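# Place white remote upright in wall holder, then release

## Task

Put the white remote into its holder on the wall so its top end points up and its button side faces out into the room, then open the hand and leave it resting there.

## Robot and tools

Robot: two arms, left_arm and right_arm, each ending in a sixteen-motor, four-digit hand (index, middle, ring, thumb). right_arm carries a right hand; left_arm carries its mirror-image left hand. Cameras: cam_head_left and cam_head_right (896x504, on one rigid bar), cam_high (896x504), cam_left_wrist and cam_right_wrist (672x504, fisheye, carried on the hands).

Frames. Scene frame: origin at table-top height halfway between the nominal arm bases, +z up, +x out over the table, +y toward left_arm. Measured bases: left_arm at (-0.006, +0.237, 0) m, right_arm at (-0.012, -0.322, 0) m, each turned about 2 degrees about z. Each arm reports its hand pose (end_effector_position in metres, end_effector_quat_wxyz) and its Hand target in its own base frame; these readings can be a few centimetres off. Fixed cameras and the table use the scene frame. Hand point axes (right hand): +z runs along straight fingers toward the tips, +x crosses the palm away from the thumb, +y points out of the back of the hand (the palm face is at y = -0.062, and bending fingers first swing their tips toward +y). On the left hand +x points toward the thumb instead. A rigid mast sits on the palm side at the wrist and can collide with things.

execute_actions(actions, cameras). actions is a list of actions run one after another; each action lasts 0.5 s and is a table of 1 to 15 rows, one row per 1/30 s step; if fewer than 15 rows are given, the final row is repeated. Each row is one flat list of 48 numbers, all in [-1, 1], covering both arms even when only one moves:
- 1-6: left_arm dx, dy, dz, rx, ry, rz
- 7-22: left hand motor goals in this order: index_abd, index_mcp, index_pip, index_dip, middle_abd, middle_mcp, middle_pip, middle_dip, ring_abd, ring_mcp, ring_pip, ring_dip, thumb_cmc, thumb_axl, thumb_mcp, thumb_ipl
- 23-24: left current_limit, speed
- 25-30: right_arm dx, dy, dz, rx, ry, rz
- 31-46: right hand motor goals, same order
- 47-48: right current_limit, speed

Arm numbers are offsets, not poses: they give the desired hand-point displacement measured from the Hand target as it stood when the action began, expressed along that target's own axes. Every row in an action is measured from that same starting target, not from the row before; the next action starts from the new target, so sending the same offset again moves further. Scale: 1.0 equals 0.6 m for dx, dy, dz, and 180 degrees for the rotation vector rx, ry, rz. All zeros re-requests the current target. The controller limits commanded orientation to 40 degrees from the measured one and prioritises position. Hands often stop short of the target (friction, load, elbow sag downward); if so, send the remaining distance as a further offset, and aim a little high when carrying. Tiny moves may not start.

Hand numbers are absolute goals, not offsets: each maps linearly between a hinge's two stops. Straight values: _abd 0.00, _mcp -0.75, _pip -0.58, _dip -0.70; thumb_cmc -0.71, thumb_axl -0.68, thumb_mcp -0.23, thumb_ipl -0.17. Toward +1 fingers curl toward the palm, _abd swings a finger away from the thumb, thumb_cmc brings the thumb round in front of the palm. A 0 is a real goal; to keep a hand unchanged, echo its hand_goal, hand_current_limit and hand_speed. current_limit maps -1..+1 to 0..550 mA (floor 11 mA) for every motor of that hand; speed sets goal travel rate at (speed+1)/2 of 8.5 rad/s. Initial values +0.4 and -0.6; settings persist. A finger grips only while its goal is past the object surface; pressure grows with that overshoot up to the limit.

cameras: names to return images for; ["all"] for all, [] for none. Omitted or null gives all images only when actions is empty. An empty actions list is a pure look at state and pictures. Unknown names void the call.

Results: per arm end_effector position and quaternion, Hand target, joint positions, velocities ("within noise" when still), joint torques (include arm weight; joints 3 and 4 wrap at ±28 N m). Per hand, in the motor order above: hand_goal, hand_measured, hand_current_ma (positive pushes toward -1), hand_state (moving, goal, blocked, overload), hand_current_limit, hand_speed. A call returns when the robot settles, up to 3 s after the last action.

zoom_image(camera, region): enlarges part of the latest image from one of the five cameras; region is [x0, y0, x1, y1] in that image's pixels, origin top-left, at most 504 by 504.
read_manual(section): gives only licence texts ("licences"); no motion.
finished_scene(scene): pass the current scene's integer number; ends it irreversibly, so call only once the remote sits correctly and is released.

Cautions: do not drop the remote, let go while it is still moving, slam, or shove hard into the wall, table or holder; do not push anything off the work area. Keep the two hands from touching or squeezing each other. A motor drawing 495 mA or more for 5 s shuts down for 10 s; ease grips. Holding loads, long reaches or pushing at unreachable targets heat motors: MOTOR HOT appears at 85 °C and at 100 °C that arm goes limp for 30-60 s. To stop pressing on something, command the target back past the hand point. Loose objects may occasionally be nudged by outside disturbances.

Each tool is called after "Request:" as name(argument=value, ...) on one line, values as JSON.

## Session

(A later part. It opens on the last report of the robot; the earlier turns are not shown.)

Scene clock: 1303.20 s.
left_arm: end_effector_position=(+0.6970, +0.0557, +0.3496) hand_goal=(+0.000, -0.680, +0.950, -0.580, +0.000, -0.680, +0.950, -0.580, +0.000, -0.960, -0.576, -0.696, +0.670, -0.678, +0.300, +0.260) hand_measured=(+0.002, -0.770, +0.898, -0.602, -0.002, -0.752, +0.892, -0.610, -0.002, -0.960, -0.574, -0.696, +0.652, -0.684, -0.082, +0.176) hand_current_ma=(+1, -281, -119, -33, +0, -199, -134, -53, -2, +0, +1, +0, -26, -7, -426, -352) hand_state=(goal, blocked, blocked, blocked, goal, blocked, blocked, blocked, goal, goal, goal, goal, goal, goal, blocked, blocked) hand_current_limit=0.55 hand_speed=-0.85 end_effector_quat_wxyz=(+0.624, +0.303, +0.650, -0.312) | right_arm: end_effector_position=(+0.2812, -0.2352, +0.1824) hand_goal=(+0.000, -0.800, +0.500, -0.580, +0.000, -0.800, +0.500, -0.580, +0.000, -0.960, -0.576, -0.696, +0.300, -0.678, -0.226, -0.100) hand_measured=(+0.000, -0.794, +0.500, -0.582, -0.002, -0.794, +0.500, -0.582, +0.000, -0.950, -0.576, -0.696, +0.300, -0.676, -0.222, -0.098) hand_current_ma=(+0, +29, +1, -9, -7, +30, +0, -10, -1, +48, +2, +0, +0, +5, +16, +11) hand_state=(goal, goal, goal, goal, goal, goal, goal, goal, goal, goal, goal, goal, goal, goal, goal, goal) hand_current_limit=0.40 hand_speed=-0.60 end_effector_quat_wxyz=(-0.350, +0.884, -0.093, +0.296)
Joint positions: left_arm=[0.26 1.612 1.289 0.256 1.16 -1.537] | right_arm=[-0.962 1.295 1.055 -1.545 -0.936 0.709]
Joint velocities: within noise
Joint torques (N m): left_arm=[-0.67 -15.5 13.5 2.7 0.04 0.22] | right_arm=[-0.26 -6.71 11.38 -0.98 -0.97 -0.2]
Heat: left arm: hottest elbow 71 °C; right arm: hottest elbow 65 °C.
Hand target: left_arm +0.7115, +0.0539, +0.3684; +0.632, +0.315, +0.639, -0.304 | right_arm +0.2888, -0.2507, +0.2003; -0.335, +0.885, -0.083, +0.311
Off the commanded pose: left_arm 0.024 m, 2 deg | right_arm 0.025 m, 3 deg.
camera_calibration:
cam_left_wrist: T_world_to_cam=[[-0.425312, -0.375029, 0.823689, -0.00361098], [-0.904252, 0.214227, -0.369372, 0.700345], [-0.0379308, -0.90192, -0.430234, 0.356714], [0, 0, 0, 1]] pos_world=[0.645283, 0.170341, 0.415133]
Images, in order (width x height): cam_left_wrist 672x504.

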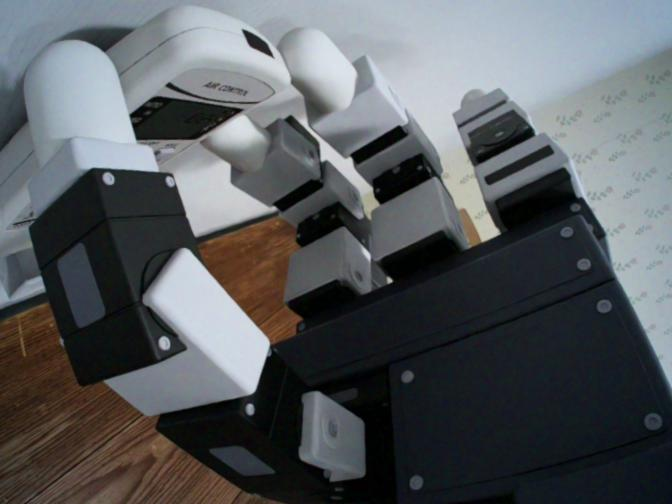

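Request:
execute_actions(actions=[[[0,0.0096,-0.0042,0.009,0.0078,-0.01,0,-0.68,0.95,-0.58,0,-0.68,0.95,-0.58,0,-0.959,-0.576,-0.696,0.671,-0.678,0.3,0.26,0.55,-0.85,0,0,0,0,0,0,0,-0.8,0.5,-0.58,0,-0.8,0.5,-0.58,0,-0.959,-0.576,-0.696,0.3,-0.678,-0.226,-0.1,0.4,-0.6],[0,0.0192,-0.0083,0.018,0.0155,-0.02,0,-0.68,0.95,-0.58,0,-0.68,0.95,-0.58,0,-0.959,-0.576,-0.696,0.671,-0.678,0.3,0.26,0.55,-0.85,0,0,0,0,0,0,0,-0.8,0.5,-0.58,0,-0.8,0.5,-0.58,0,-0.959,-0.576,-0.696,0.3,-0.678,-0.226,-0.1,0.4,-0.6]]], cameras=["cam_high","cam_head_right","cam_head_left","cam_left_wrist"])

Request:
zoom_image(camera="cam_high", region=[455, 95, 505, 150])

Request:
zoom_image(camera="cam_head_right", region=[340, 80, 400, 145])

Request:
zoom_image(camera="cam_head_left", region=[310, 70, 380, 140])

Scene clock: 1336.70 s.
left_arm: end_effector_position=(+0.7029, +0.0536, +0.3511) hand_goal=(+0.000, -0.680, +0.950, -0.580, +0.000, -0.680, +0.950, -0.580, +0.000, -0.960, -0.576, -0.696, +0.670, -0.678, +0.300, +0.260) hand_measured=(+0.004, -0.770, +0.898, -0.602, -0.002, -0.750, +0.894, -0.610, -0.002, -0.960, -0.574, -0.696, +0.650, -0.686, -0.082, +0.176) hand_current_ma=(+2, -281, -119, -33, +0, -194, -126, -53, -2, +0, +1, +0, -29, -9, -426, -352) hand_state=(goal, blocked, blocked, blocked, goal, blocked, blocked, blocked, goal, goal, goal, goal, goal, goal, blocked, blocked) hand_current_limit=0.55 hand_speed=-0.85 end_effector_quat_wxyz=(+0.586, +0.308, +0.663, -0.350) | right_arm: end_effector_position=(+0.2812, -0.2352, +0.1824) hand_goal=(+0.000, -0.800, +0.500, -0.580, +0.000, -0.800, +0.500, -0.580, +0.000, -0.960, -0.576, -0.696, +0.300, -0.678, -0.226, -0.100) hand_measured=(+0.000, -0.794, +0.500, -0.582, -0.002, -0.794, +0.500, -0.582, +0.000, -0.950, -0.576, -0.696, +0.300, -0.676, -0.222, -0.098) hand_current_ma=(+0, +29, +1, -9, -7, +30, +0, -10, -1, +48, +2, +0, +0, +5, +16, +11) hand_state=(goal, goal, goal, goal, goal, goal, goal, goal, goal, goal, goal, goal, goal, goal, goal, goal) hand_current_limit=0.40 hand_speed=-0.60 end_effector_quat_wxyz=(-0.350, +0.884, -0.093, +0.296)
Joint positions: left_arm=[0.271 1.641 1.393 0.037 1.238 -1.476] | right_arm=[-0.962 1.295 1.055 -1.545 -0.936 0.709]
Joint torques (N m): left_arm=[0.73 -16.44 13.75 2.61 0.31 0.35] | right_arm=[-0.32 -6.65 11.38 -0.96 -0.97 -0.2]
Heat: left arm: hottest elbow 74 °C; right arm: hottest elbow 65 °C.
Hand target: left_arm +0.7174, +0.0650, +0.3686; +0.598, +0.320, +0.655, -0.334 | right_arm +0.2888, -0.2507, +0.2003; -0.335, +0.885, -0.083, +0.311
Off the commanded pose: left_arm 0.026 m, 3 deg | right_arm 0.025 m, 3 deg.
camera_calibration:
cam_left_wrist: T_world_to_cam=[[-0.378345, -0.337104, 0.8621, -0.0515381], [-0.915443, 0.274286, -0.294503, 0.684984], [-0.137184, -0.900627, -0.412374, 0.419026], [0, 0, 0, 1]] pos_world=[0.665047, 0.172131, 0.418956]
Images, in order (width x height): cam_head_left 896x504, cam_head_right 896x504, cam_high 896x504, cam_left_wrist 672x504.

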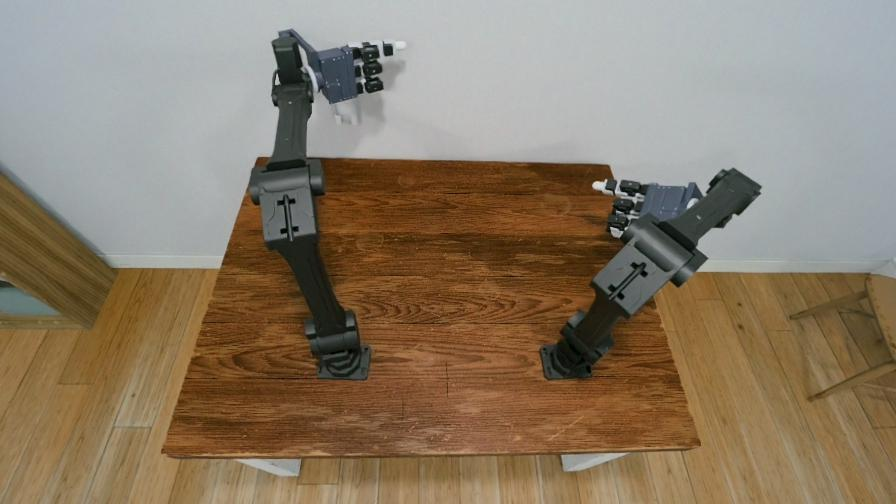

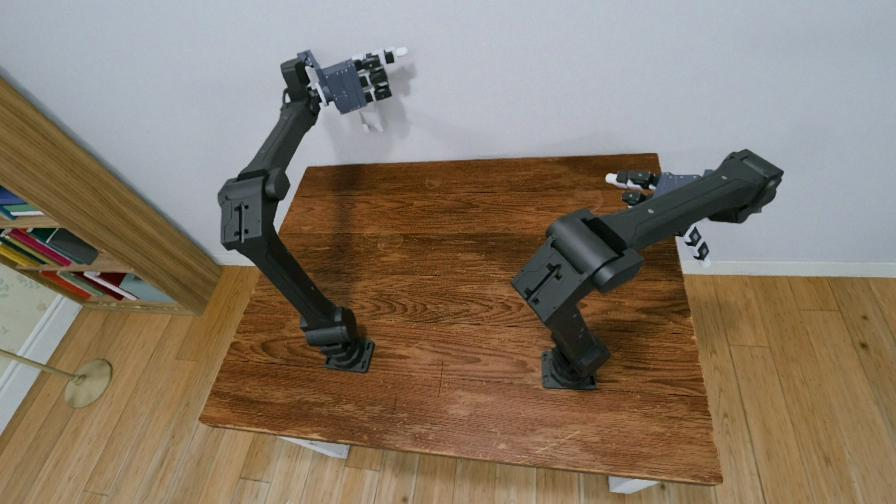

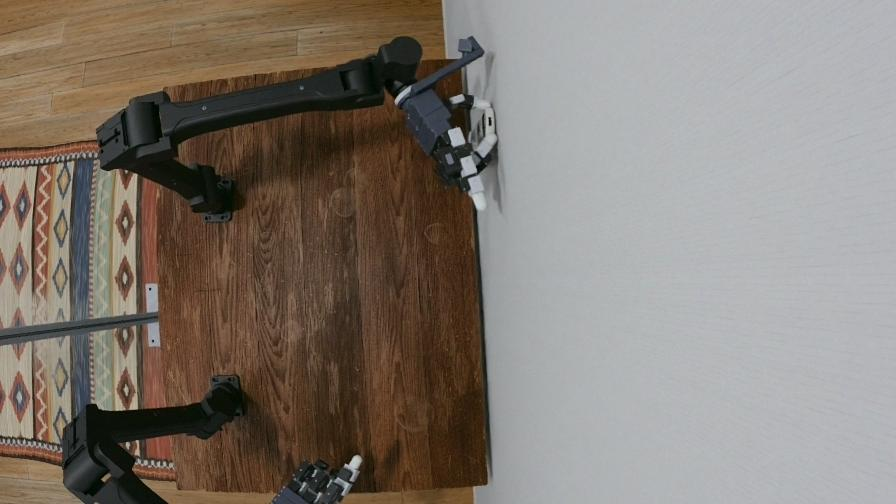

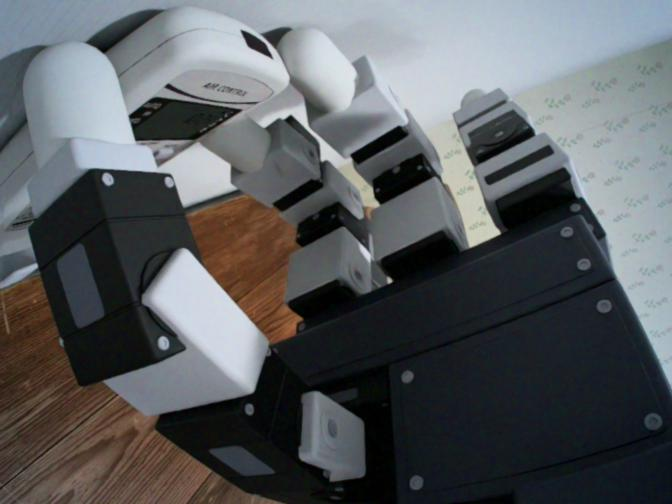

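Scaled by 9.164 from the camera's 896x504 image, which has a finer 1280x720 frame.

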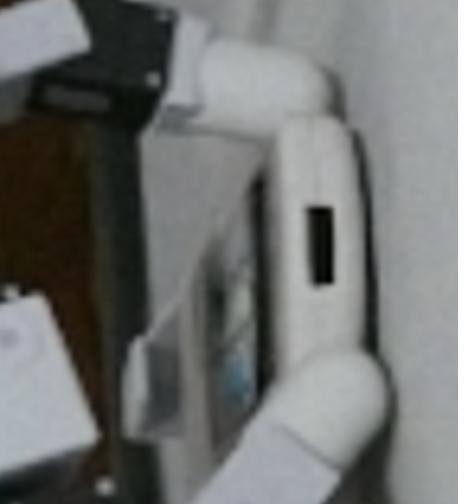

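Scaled by 7.754 from the camera's 896x504 image, which has a finer 1280x720 frame.

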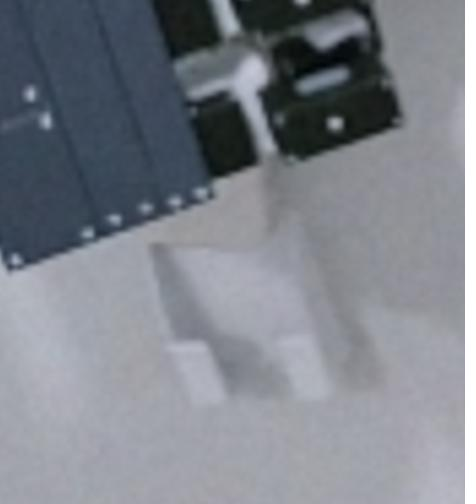

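Scaled by 7.200 from the camera's 896x504 image, which has a finer 1280x720 frame.

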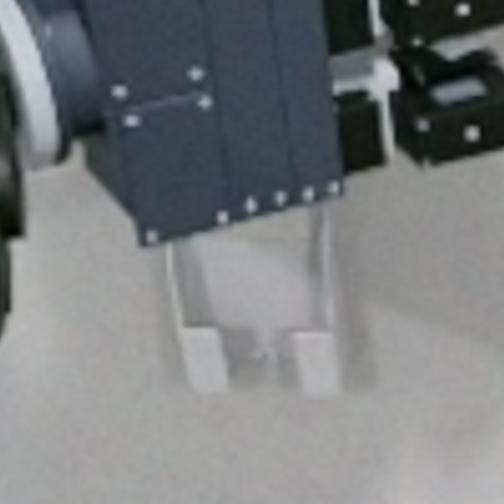

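Request:
zoom_image(camera="cam_head_left", region=[328, 92, 362, 128])

Request:
zoom_image(camera="cam_head_right", region=[352, 96, 386, 134])

Scaled by 14.000 from the camera's 896x504 image, which has a finer 1280x720 frame.

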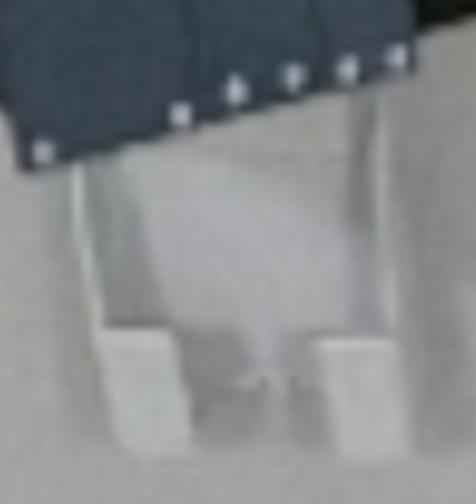

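Scaled by 13.263 from the camera's 896x504 image, which has a finer 1280x720 frame.

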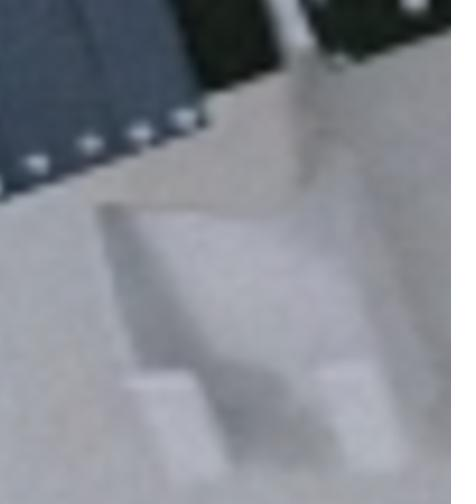

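Request:
zoom_image(camera="cam_left_wrist", region=[0, 0, 300, 225])

Scaled by 1.680 from the camera's 672x504 image, which has a finer 960x720 frame.

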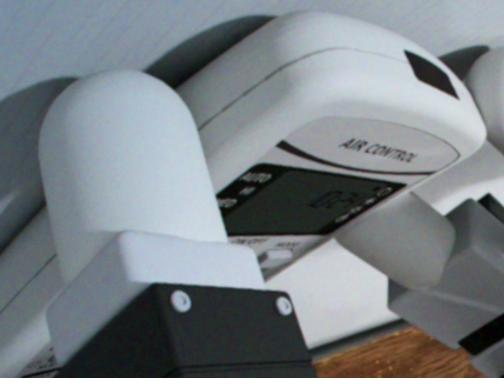

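Request:
execute_actions(actions=[[[0.01,0.0025,-0.006,0,-0.005,-0.004,0,-0.68,0.95,-0.58,0,-0.68,0.95,-0.58,0,-0.959,-0.576,-0.696,0.671,-0.678,0.3,0.26,0.55,-0.85,0,0,0,0,0,0,0,-0.8,0.5,-0.58,0,-0.8,0.5,-0.58,0,-0.959,-0.576,-0.696,0.3,-0.678,-0.226,-0.1,0.4,-0.6],[0.0206,0.005,-0.0123,0,-0.0096,-0.0075,0,-0.68,0.95,-0.58,0,-0.68,0.95,-0.58,0,-0.959,-0.576,-0.696,0.671,-0.678,0.3,0.26,0.55,-0.85,0,0,0,0,0,0,0,-0.8,0.5,-0.58,0,-0.8,0.5,-0.58,0,-0.959,-0.576,-0.696,0.3,-0.678,-0.226,-0.1,0.4,-0.6]]], cameras=["cam_high","cam_head_right","cam_head_left"])

Request:
zoom_image(camera="cam_high", region=[465, 95, 505, 143])

Request:
zoom_image(camera="cam_head_left", region=[328, 92, 362, 128])

Request:
zoom_image(camera="cam_head_right", region=[352, 96, 386, 134])

Scene clock: 1426.63 s.
left_arm: end_effector_position=(+0.7038, +0.0564, +0.3543) hand_goal=(+0.000, -0.680, +0.950, -0.580, +0.000, -0.680, +0.950, -0.580, +0.000, -0.960, -0.576, -0.696, +0.670, -0.678, +0.300, +0.260) hand_measured=(+0.004, -0.770, +0.898, -0.598, -0.002, -0.750, +0.896, -0.610, -0.002, -0.960, -0.574, -0.696, +0.648, -0.688, -0.082, +0.178) hand_current_ma=(+2, -281, -119, -27, +0, -190, -124, -53, -2, +0, +1, +0, -37, -14, -426, -340) hand_state=(goal, blocked, blocked, goal, goal, blocked, blocked, blocked, goal, goal, goal, goal, blocked, goal, blocked, blocked) hand_current_limit=0.55 hand_speed=-0.85 end_effector_quat_wxyz=(+0.588, +0.301, +0.656, -0.366) | right_arm: end_effector_position=(+0.2812, -0.2352, +0.1824) hand_goal=(+0.000, -0.800, +0.500, -0.580, +0.000, -0.800, +0.500, -0.580, +0.000, -0.960, -0.576, -0.696, +0.300, -0.678, -0.226, -0.100) hand_measured=(+0.000, -0.794, +0.500, -0.582, -0.002, -0.794, +0.500, -0.582, +0.000, -0.950, -0.576, -0.696, +0.300, -0.676, -0.222, -0.098) hand_current_ma=(+0, +29, +1, -9, -7, +30, +0, -10, -1, +48, +2, +0, +0, +5, +16, +11) hand_state=(goal, goal, goal, goal, goal, goal, goal, goal, goal, goal, goal, goal, goal, goal, goal, goal) hand_current_limit=0.40 hand_speed=-0.60 end_effector_quat_wxyz=(-0.350, +0.884, -0.093, +0.296)
Joint positions: left_arm=[0.28 1.652 1.393 0.122 1.265 -1.568] | right_arm=[-0.962 1.295 1.055 -1.545 -0.936 0.709]
Joint torques (N m): left_arm=[1.49 -16.03 10.99 4.18 -0.2 0.41] | right_arm=[-0.26 -6.65 11.38 -1.01 -0.97 -0.2]
Heat: left arm: hottest elbow 85 °C; right arm: hottest elbow 65 °C. Fold the left arm in close to its base, or ease its load, before you think long.
Hand target: left_arm +0.7147, +0.0731, +0.3565; +0.603, +0.307, +0.650, -0.346 | right_arm +0.2888, -0.2507, +0.2003; -0.335, +0.885, -0.083, +0.311
Off the commanded pose: left_arm 0.020 m, 3 deg | right_arm 0.025 m, 3 deg.
MOTOR HOT: joint 3 (elbow) of the left arm reports 85 °C; the controller stops that arm at 100 °C. To cool a motor, set the load down, stop pushing, or move to a pose that needs little force.
Images, in order (width x height): cam_head_left 896x504, cam_head_right 896x504, cam_high 896x504.

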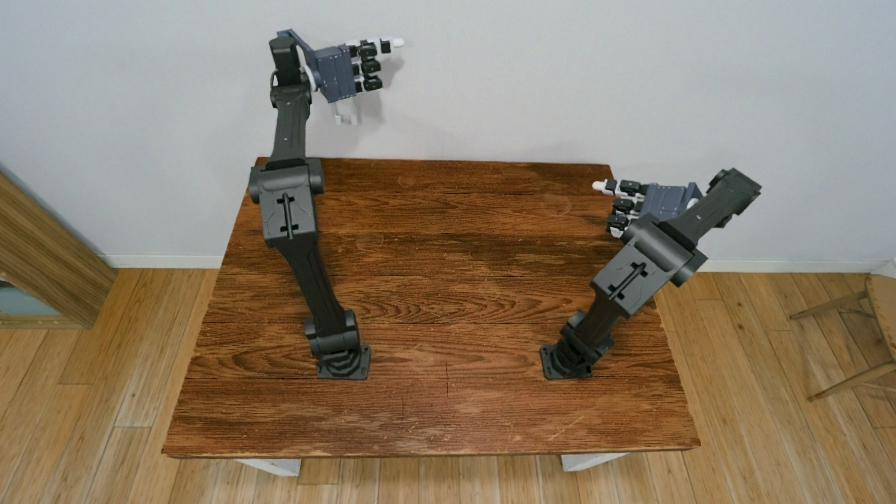

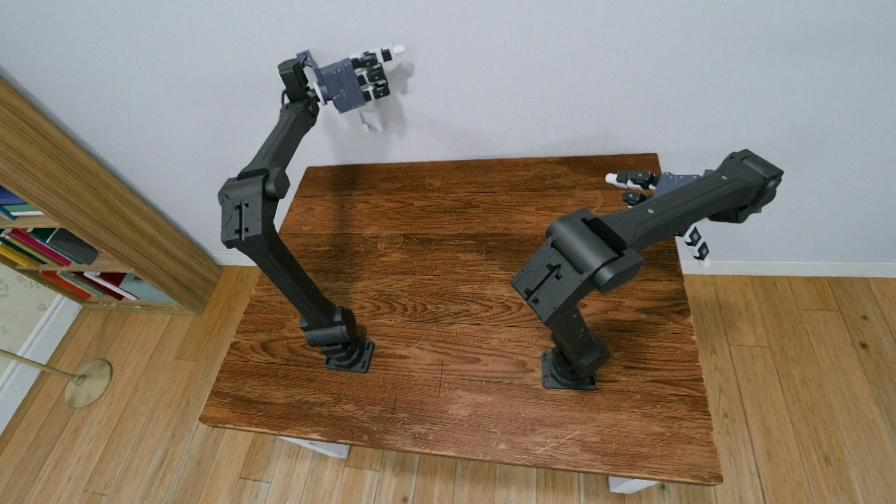

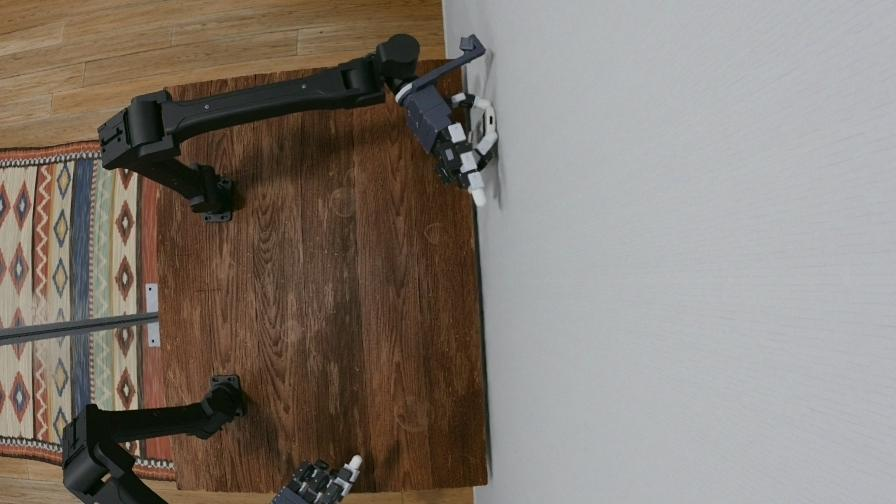

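Scaled by 10.500 from the camera's 896x504 image, which has a finer 1280x720 frame.

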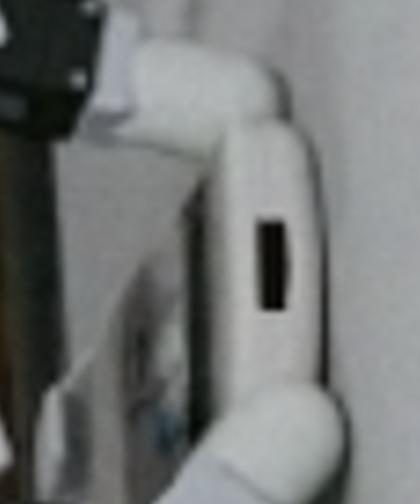

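Scaled by 14.000 from the camera's 896x504 image, which has a finer 1280x720 frame.

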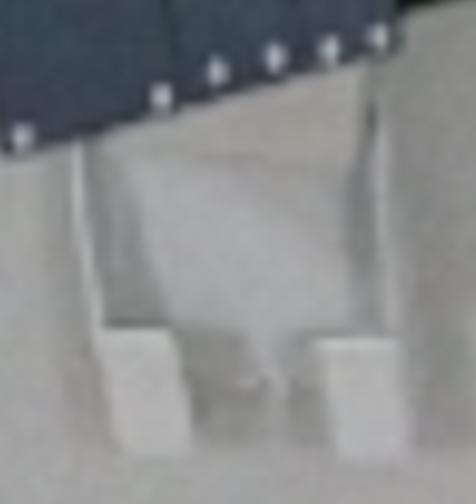

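Scaled by 13.263 from the camera's 896x504 image, which has a finer 1280x720 frame.

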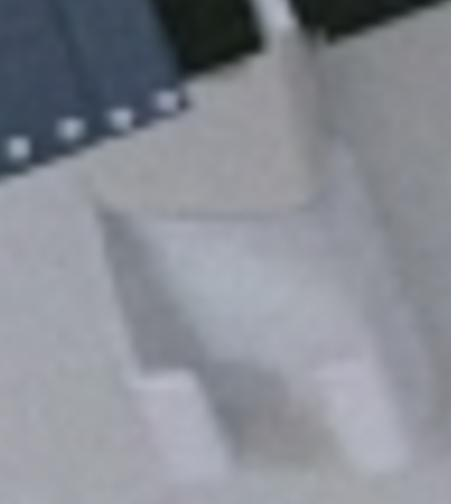

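Request:
execute_actions(actions=[[[0.013,0,-0.006,0,0,0,0,-0.68,0.95,-0.58,0,-0.68,0.95,-0.58,0,-0.959,-0.576,-0.696,0.671,-0.678,0.3,0.26,0.55,-0.85,0,0,0,0,0,0,0,-0.8,0.5,-0.58,0,-0.8,0.5,-0.58,0,-0.959,-0.576,-0.696,0.3,-0.678,-0.226,-0.1,0.4,-0.6],[0.026,0,-0.0115,0,0,0,0,-0.68,0.95,-0.58,0,-0.68,0.95,-0.58,0,-0.959,-0.576,-0.696,0.671,-0.678,0.3,0.26,0.55,-0.85,0,0,0,0,0,0,0,-0.8,0.5,-0.58,0,-0.8,0.5,-0.58,0,-0.959,-0.576,-0.696,0.3,-0.678,-0.226,-0.1,0.4,-0.6]]], cameras=["cam_high","cam_head_right","cam_head_left"])

Request:
zoom_image(camera="cam_high", region=[465, 95, 505, 143])

Request:
zoom_image(camera="cam_head_left", region=[328, 92, 362, 128])

Request:
zoom_image(camera="cam_head_right", region=[352, 96, 386, 134])

Scene clock: 1439.53 s.
left_arm: end_effector_position=(+0.7025, +0.0684, +0.3506) hand_goal=(+0.000, -0.680, +0.950, -0.580, +0.000, -0.680, +0.950, -0.580, +0.000, -0.960, -0.576, -0.696, +0.670, -0.678, +0.300, +0.260) hand_measured=(+0.004, -0.770, +0.898, -0.598, -0.002, -0.748, +0.896, -0.610, -0.002, -0.960, -0.574, -0.696, +0.646, -0.688, -0.082, +0.178) hand_current_ma=(+2, -281, -119, -27, +0, -183, -122, -53, -2, +0, +1, +0, -40, -15, -426, -340) hand_state=(goal, blocked, blocked, goal, goal, blocked, blocked, blocked, goal, goal, goal, goal, blocked, goal, blocked, blocked) hand_current_limit=0.55 hand_speed=-0.85 end_effector_quat_wxyz=(+0.598, +0.306, +0.650, -0.354) | right_arm: end_effector_position=(+0.2812, -0.2352, +0.1824) hand_goal=(+0.000, -0.800, +0.500, -0.580, +0.000, -0.800, +0.500, -0.580, +0.000, -0.960, -0.576, -0.696, +0.300, -0.678, -0.226, -0.100) hand_measured=(+0.000, -0.794, +0.500, -0.582, -0.002, -0.794, +0.500, -0.582, +0.000, -0.950, -0.576, -0.696, +0.300, -0.676, -0.222, -0.098) hand_current_ma=(+0, +29, +1, -9, -7, +30, +0, -10, -1, +48, +2, +0, +0, +5, +16, +11) hand_state=(goal, goal, goal, goal, goal, goal, goal, goal, goal, goal, goal, goal, goal, goal, goal, goal) hand_current_limit=0.40 hand_speed=-0.60 end_effector_quat_wxyz=(-0.350, +0.884, -0.093, +0.296)
Joint positions: left_arm=[0.298 1.656 1.373 0.171 1.271 -1.559] | right_arm=[-0.962 1.295 1.055 -1.545 -0.936 0.709]
Joint torques (N m): left_arm=[1.08 -16.09 9.81 3.84 0.05 0.31] | right_arm=[-0.32 -6.71 11.41 -0.96 -0.97 -0.2]
Heat: left arm: hottest elbow 82 °C; right arm: hottest elbow 65 °C.
Hand target: left_arm +0.7095, +0.0784, +0.3412; +0.603, +0.307, +0.650, -0.346 | right_arm +0.2888, -0.2507, +0.2003; -0.335, +0.885, -0.083, +0.311
Off the commanded pose: left_arm 0.015 m, 1 deg | right_arm 0.025 m, 3 deg.
MOTOR HOT: cleared for the motors of the left arm.
Images, in order (width x height): cam_head_left 896x504, cam_head_right 896x504, cam_high 896x504.

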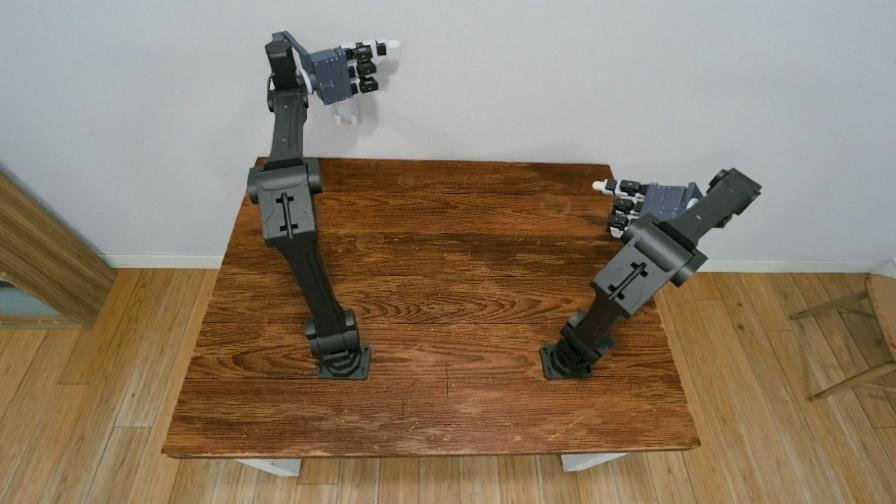

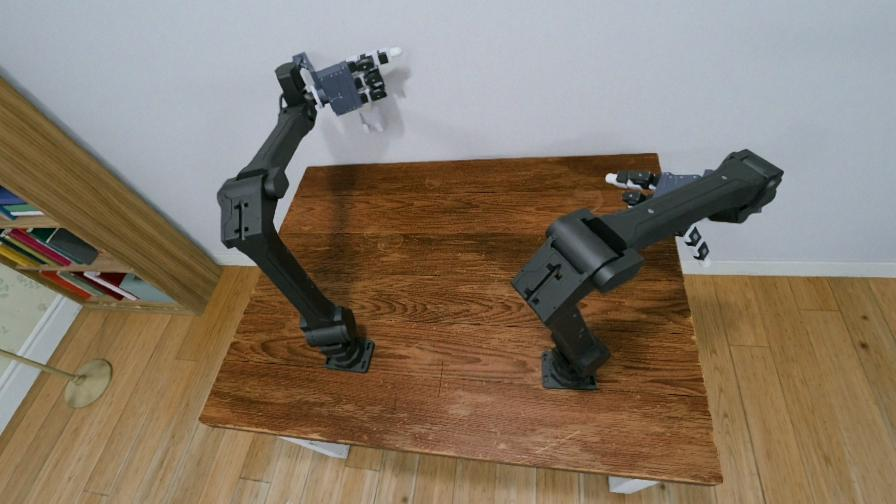

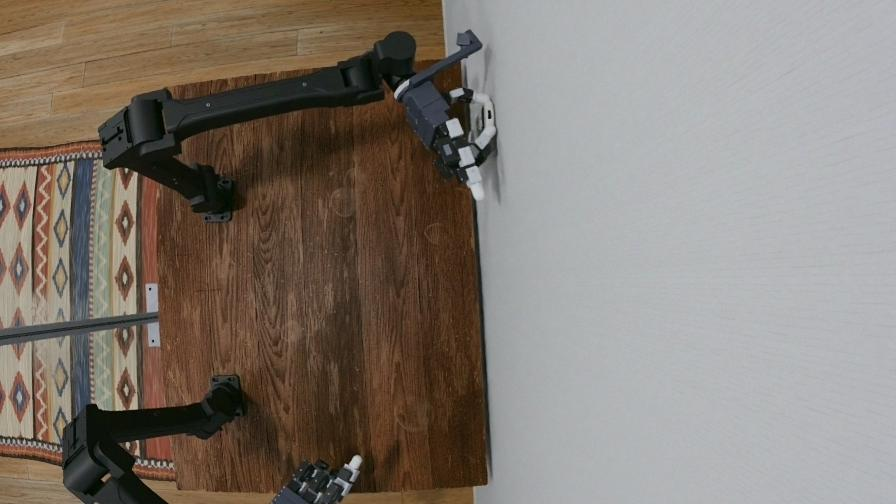

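Scaled by 10.500 from the camera's 896x504 image, which has a finer 1280x720 frame.

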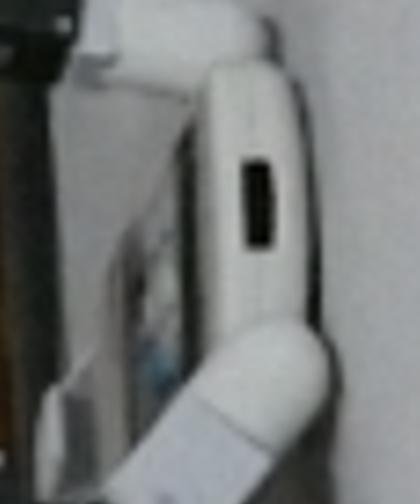

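Scaled by 14.000 from the camera's 896x504 image, which has a finer 1280x720 frame.

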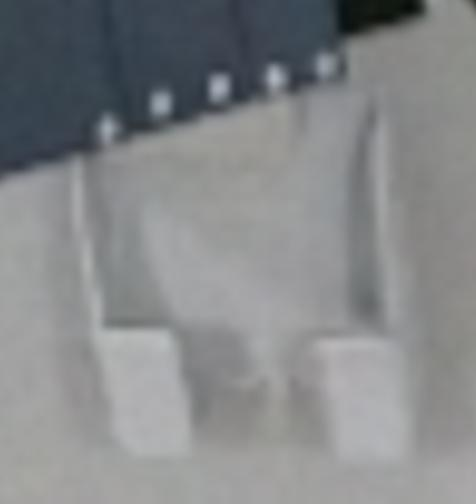

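Scaled by 13.263 from the camera's 896x504 image, which has a finer 1280x720 frame.

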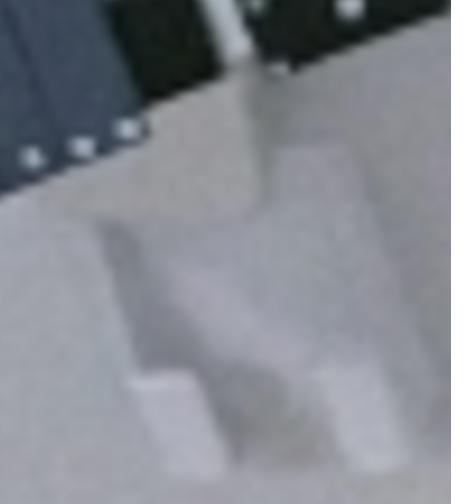

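Request:
execute_actions(actions=[[[0.003,-0.01,0.011,0,-0.002,-0.002,0,-0.68,0.95,-0.58,0,-0.68,0.95,-0.58,0,-0.959,-0.576,-0.696,0.671,-0.678,0.3,0.26,0.55,-0.85,0,0,0,0,0,0,0,-0.8,0.5,-0.58,0,-0.8,0.5,-0.58,0,-0.959,-0.576,-0.696,0.3,-0.678,-0.226,-0.1,0.4,-0.6],[0.006,-0.02,0.022,0,-0.004,-0.004,0,-0.68,0.95,-0.58,0,-0.68,0.95,-0.58,0,-0.959,-0.576,-0.696,0.671,-0.678,0.3,0.26,0.55,-0.85,0,0,0,0,0,0,0,-0.8,0.5,-0.58,0,-0.8,0.5,-0.58,0,-0.959,-0.576,-0.696,0.3,-0.678,-0.226,-0.1,0.4,-0.6],[0.008,-0.0285,0.033,0,-0.0065,-0.005,0,-0.68,0.95,-0.58,0,-0.68,0.95,-0.58,0,-0.959,-0.576,-0.696,0.671,-0.678,0.3,0.26,0.55,-0.85,0,0,0,0,0,0,0,-0.8,0.5,-0.58,0,-0.8,0.5,-0.58,0,-0.959,-0.576,-0.696,0.3,-0.678,-0.226,-0.1,0.4,-0.6]]], cameras=["cam_high","cam_head_right","cam_head_left"])

Request:
zoom_image(camera="cam_high", region=[465, 95, 505, 143])

Request:
zoom_image(camera="cam_head_left", region=[328, 92, 362, 128])

Request:
zoom_image(camera="cam_head_right", region=[352, 96, 386, 134])

Scene clock: 1461.33 s.
left_arm: end_effector_position=(+0.7039, +0.0625, +0.3467) hand_goal=(+0.000, -0.680, +0.950, -0.580, +0.000, -0.680, +0.950, -0.580, +0.000, -0.960, -0.576, -0.696, +0.670, -0.678, +0.300, +0.260) hand_measured=(+0.004, -0.770, +0.904, -0.596, -0.002, -0.748, +0.896, -0.610, -0.002, -0.960, -0.574, -0.696, +0.660, -0.684, -0.084, +0.178) hand_current_ma=(+2, -280, -96, -20, +0, -183, -122, -53, -2, +0, +1, +0, -12, -8, -426, -340) hand_state=(goal, blocked, blocked, goal, goal, blocked, blocked, blocked, goal, goal, goal, goal, goal, goal, blocked, blocked) hand_current_limit=0.55 hand_speed=-0.85 end_effector_quat_wxyz=(+0.613, +0.300, +0.645, -0.344) | right_arm: end_effector_position=(+0.2812, -0.2352, +0.1824) hand_goal=(+0.000, -0.800, +0.500, -0.580, +0.000, -0.800, +0.500, -0.580, +0.000, -0.960, -0.576, -0.696, +0.300, -0.678, -0.226, -0.100) hand_measured=(+0.000, -0.794, +0.500, -0.582, -0.002, -0.794, +0.500, -0.582, +0.000, -0.950, -0.576, -0.696, +0.300, -0.676, -0.222, -0.098) hand_current_ma=(+0, +29, +1, -9, -7, +30, +0, -10, -1, +48, +2, +0, +0, +5, +16, +11) hand_state=(goal, goal, goal, goal, goal, goal, goal, goal, goal, goal, goal, goal, goal, goal, goal, goal) hand_current_limit=0.40 hand_speed=-0.60 end_effector_quat_wxyz=(-0.350, +0.884, -0.093, +0.296)
Joint positions: left_arm=[0.282 1.654 1.33 0.29 1.229 -1.615] | right_arm=[-0.962 1.295 1.055 -1.545 -0.936 0.709]
Joint torques (N m): left_arm=[-1.2 -17.38 8.95 3.4 -0.05 -0.01] | right_arm=[-0.26 -6.65 11.4 -0.98 -0.97 -0.2]
Heat: left arm: hottest elbow 73 °C; right arm: hottest elbow 66 °C.
Hand target: left_arm +0.7065, +0.0522, +0.3372; +0.607, +0.298, +0.646, -0.354 | right_arm +0.2888, -0.2507, +0.2003; -0.335, +0.885, -0.083, +0.311
Off the commanded pose: left_arm 0.014 m, 1 deg | right_arm 0.025 m, 3 deg.
Images, in order (width x height): cam_head_left 896x504, cam_head_right 896x504, cam_high 896x504.

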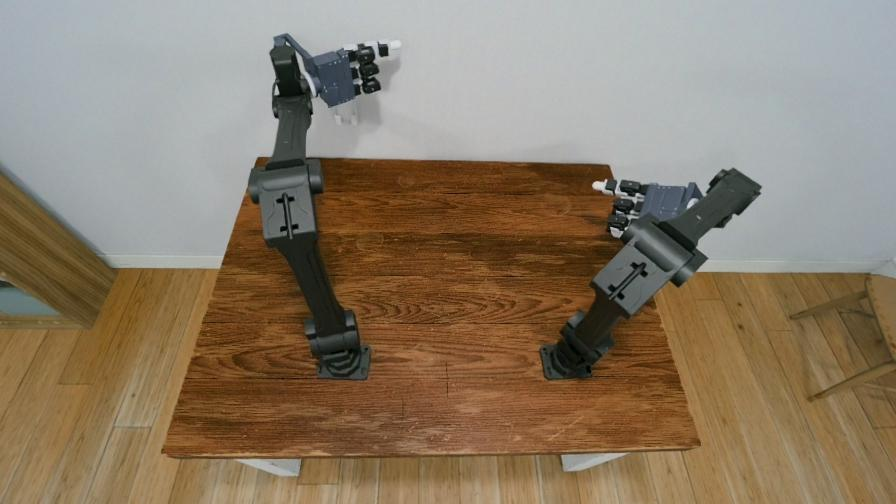

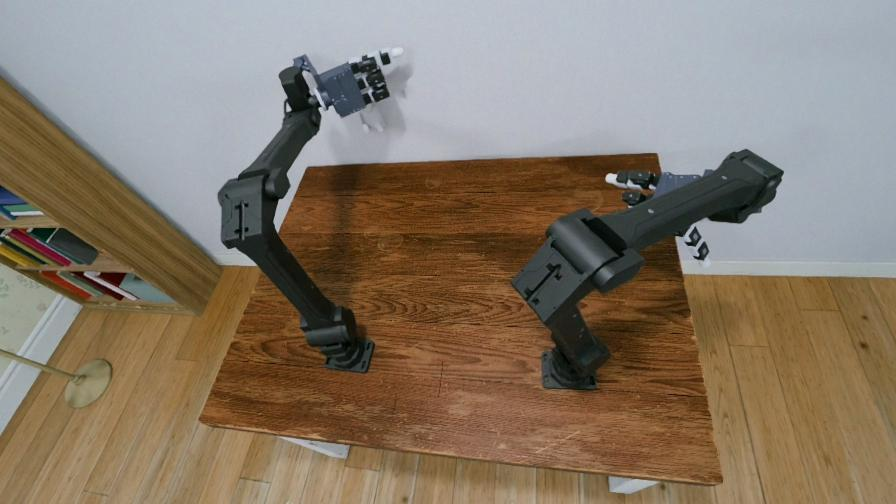

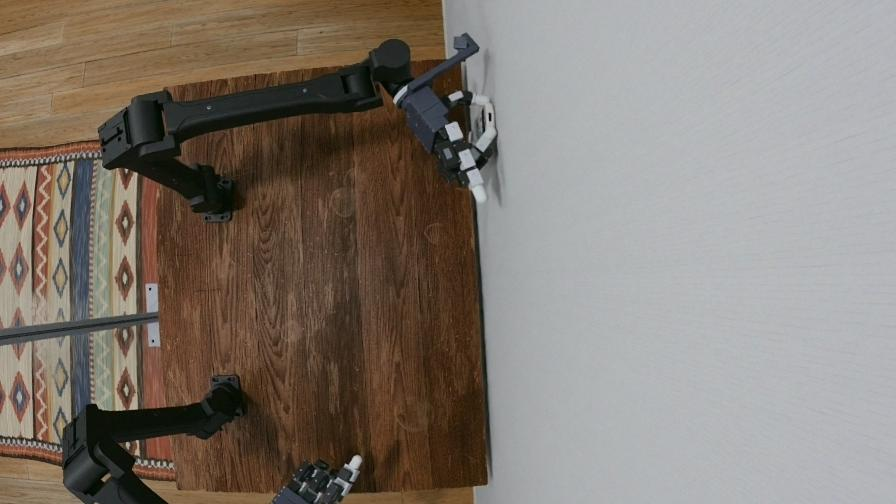

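Scaled by 10.500 from the camera's 896x504 image, which has a finer 1280x720 frame.

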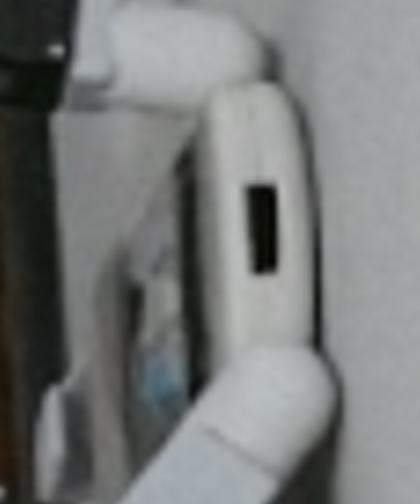

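Scaled by 14.000 from the camera's 896x504 image, which has a finer 1280x720 frame.

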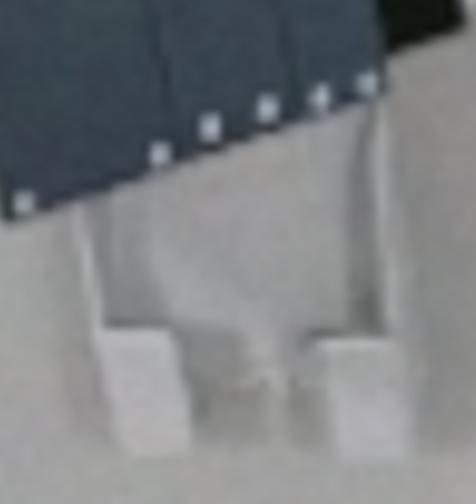

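Scaled by 13.263 from the camera's 896x504 image, which has a finer 1280x720 frame.

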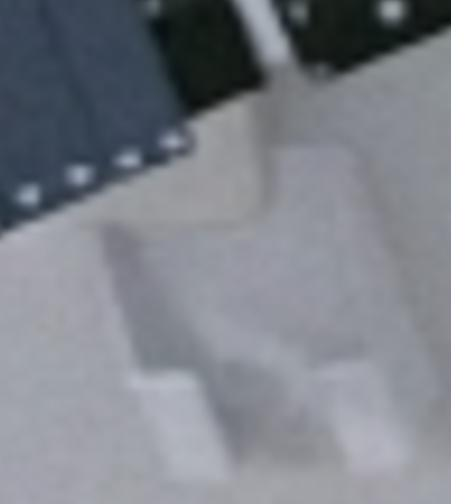

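Request:
execute_actions(actions=[[[0.0025,-0.0028,0.004,0.008,-0.0066,0.0054,0,-0.68,0.95,-0.58,0,-0.68,0.95,-0.58,0,-0.959,-0.576,-0.696,0.671,-0.678,0.3,0.26,0.55,-0.85,0,0,0,0,0,0,0,-0.8,0.5,-0.58,0,-0.8,0.5,-0.58,0,-0.959,-0.576,-0.696,0.3,-0.678,-0.226,-0.1,0.4,-0.6],[0.005,-0.0057,0.0085,0.0167,-0.0133,0.0108,0,-0.68,0.95,-0.58,0,-0.68,0.95,-0.58,0,-0.959,-0.576,-0.696,0.671,-0.678,0.3,0.26,0.55,-0.85,0,0,0,0,0,0,0,-0.8,0.5,-0.58,0,-0.8,0.5,-0.58,0,-0.959,-0.576,-0.696,0.3,-0.678,-0.226,-0.1,0.4,-0.6]]], cameras=["cam_high","cam_head_right","cam_head_left"])

Request:
zoom_image(camera="cam_high", region=[465, 95, 505, 143])

Request:
zoom_image(camera="cam_head_left", region=[328, 92, 362, 128])

Request:
zoom_image(camera="cam_head_right", region=[352, 96, 386, 134])

Scene clock: 1482.77 s.
left_arm: end_effector_position=(+0.7004, +0.0515, +0.3458) hand_goal=(+0.000, -0.680, +0.950, -0.580, +0.000, -0.680, +0.950, -0.580, +0.000, -0.960, -0.576, -0.696, +0.670, -0.678, +0.300, +0.260) hand_measured=(+0.004, -0.770, +0.906, -0.596, -0.002, -0.748, +0.896, -0.610, -0.002, -0.960, -0.574, -0.696, +0.658, -0.686, -0.084, +0.178) hand_current_ma=(+2, -280, -94, -22, +0, -183, -122, -53, -2, +0, +1, +0, -15, -9, -426, -340) hand_state=(goal, blocked, blocked, goal, goal, blocked, blocked, blocked, goal, goal, goal, goal, goal, goal, blocked, blocked) hand_current_limit=0.55 hand_speed=-0.85 end_effector_quat_wxyz=(+0.621, +0.316, +0.620, -0.361) | right_arm: end_effector_position=(+0.2812, -0.2352, +0.1824) hand_goal=(+0.000, -0.800, +0.500, -0.580, +0.000, -0.800, +0.500, -0.580, +0.000, -0.960, -0.576, -0.696, +0.300, -0.678, -0.226, -0.100) hand_measured=(+0.000, -0.794, +0.500, -0.582, -0.002, -0.794, +0.500, -0.582, +0.000, -0.950, -0.576, -0.696, +0.300, -0.676, -0.222, -0.098) hand_current_ma=(+0, +29, +1, -9, -7, +30, +0, -10, -1, +48, +2, +0, +0, +5, +16, +11) hand_state=(goal, goal, goal, goal, goal, goal, goal, goal, goal, goal, goal, goal, goal, goal, goal, goal) hand_current_limit=0.40 hand_speed=-0.60 end_effector_quat_wxyz=(-0.350, +0.884, -0.093, +0.296)
Joint positions: left_arm=[0.279 1.673 1.296 0.488 1.275 -1.731] | right_arm=[-0.962 1.295 1.055 -1.545 -0.936 0.709]
Joint torques (N m): left_arm=[-0.73 -16.21 9.28 3.43 -0.09 0.09] | right_arm=[-0.26 -6.65 11.38 -0.96 -0.97 -0.2]
Heat: left arm: hottest elbow 67 °C; right arm: hottest elbow 66 °C.
Hand target: left_arm +0.7064, +0.0459, +0.3344; +0.618, +0.318, +0.618, -0.366 | right_arm +0.2888, -0.2507, +0.2003; -0.335, +0.885, -0.083, +0.311
Off the commanded pose: left_arm 0.014 m, 1 deg | right_arm 0.025 m, 3 deg.
Images, in order (width x height): cam_head_left 896x504, cam_head_right 896x504, cam_high 896x504.

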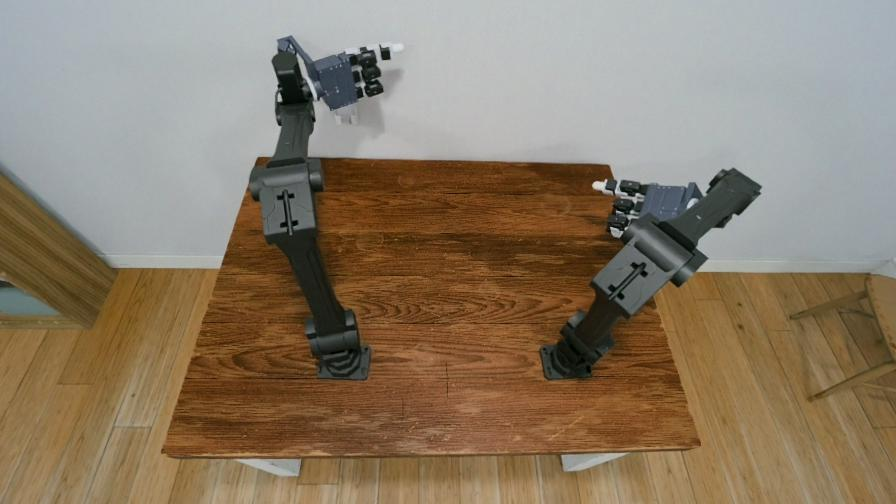

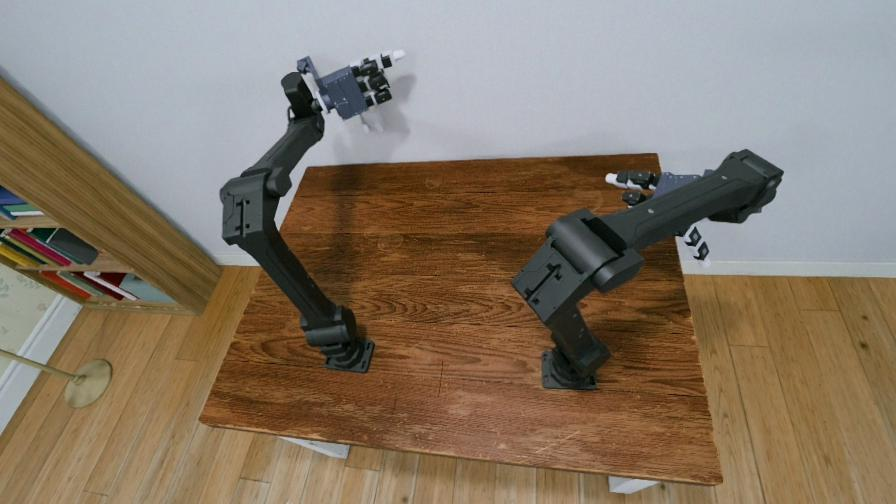

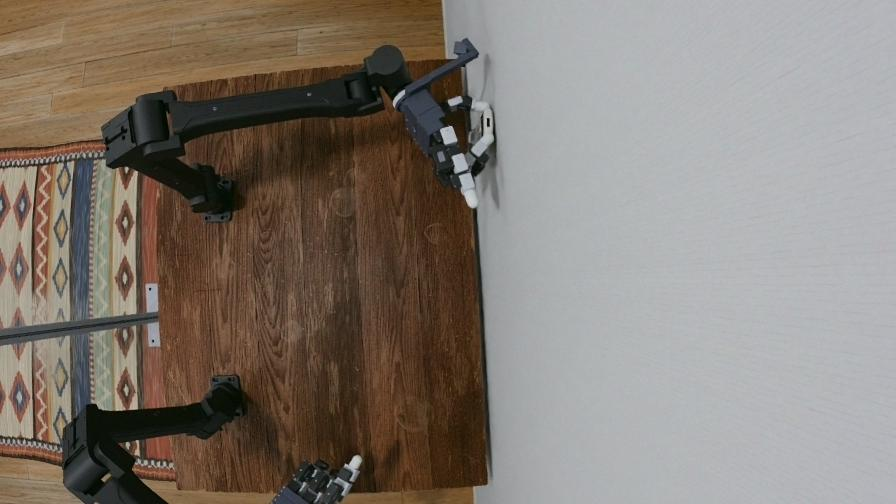

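Scaled by 10.500 from the camera's 896x504 image, which has a finer 1280x720 frame.

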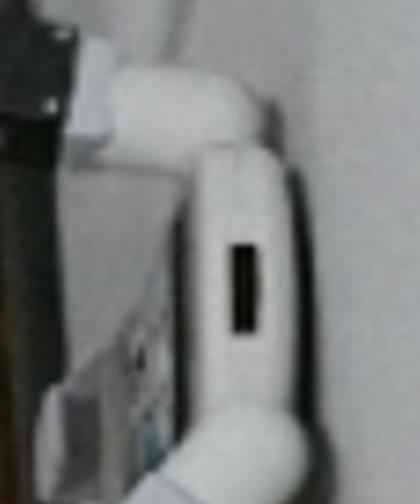

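Scaled by 14.000 from the camera's 896x504 image, which has a finer 1280x720 frame.

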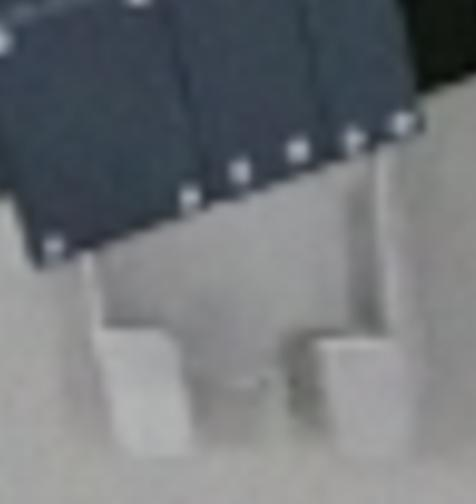

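Scaled by 13.263 from the camera's 896x504 image, which has a finer 1280x720 frame.

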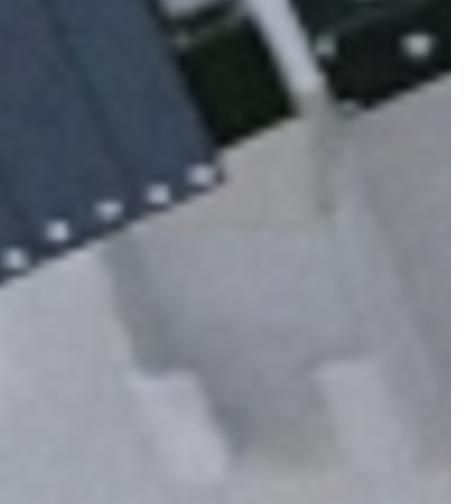

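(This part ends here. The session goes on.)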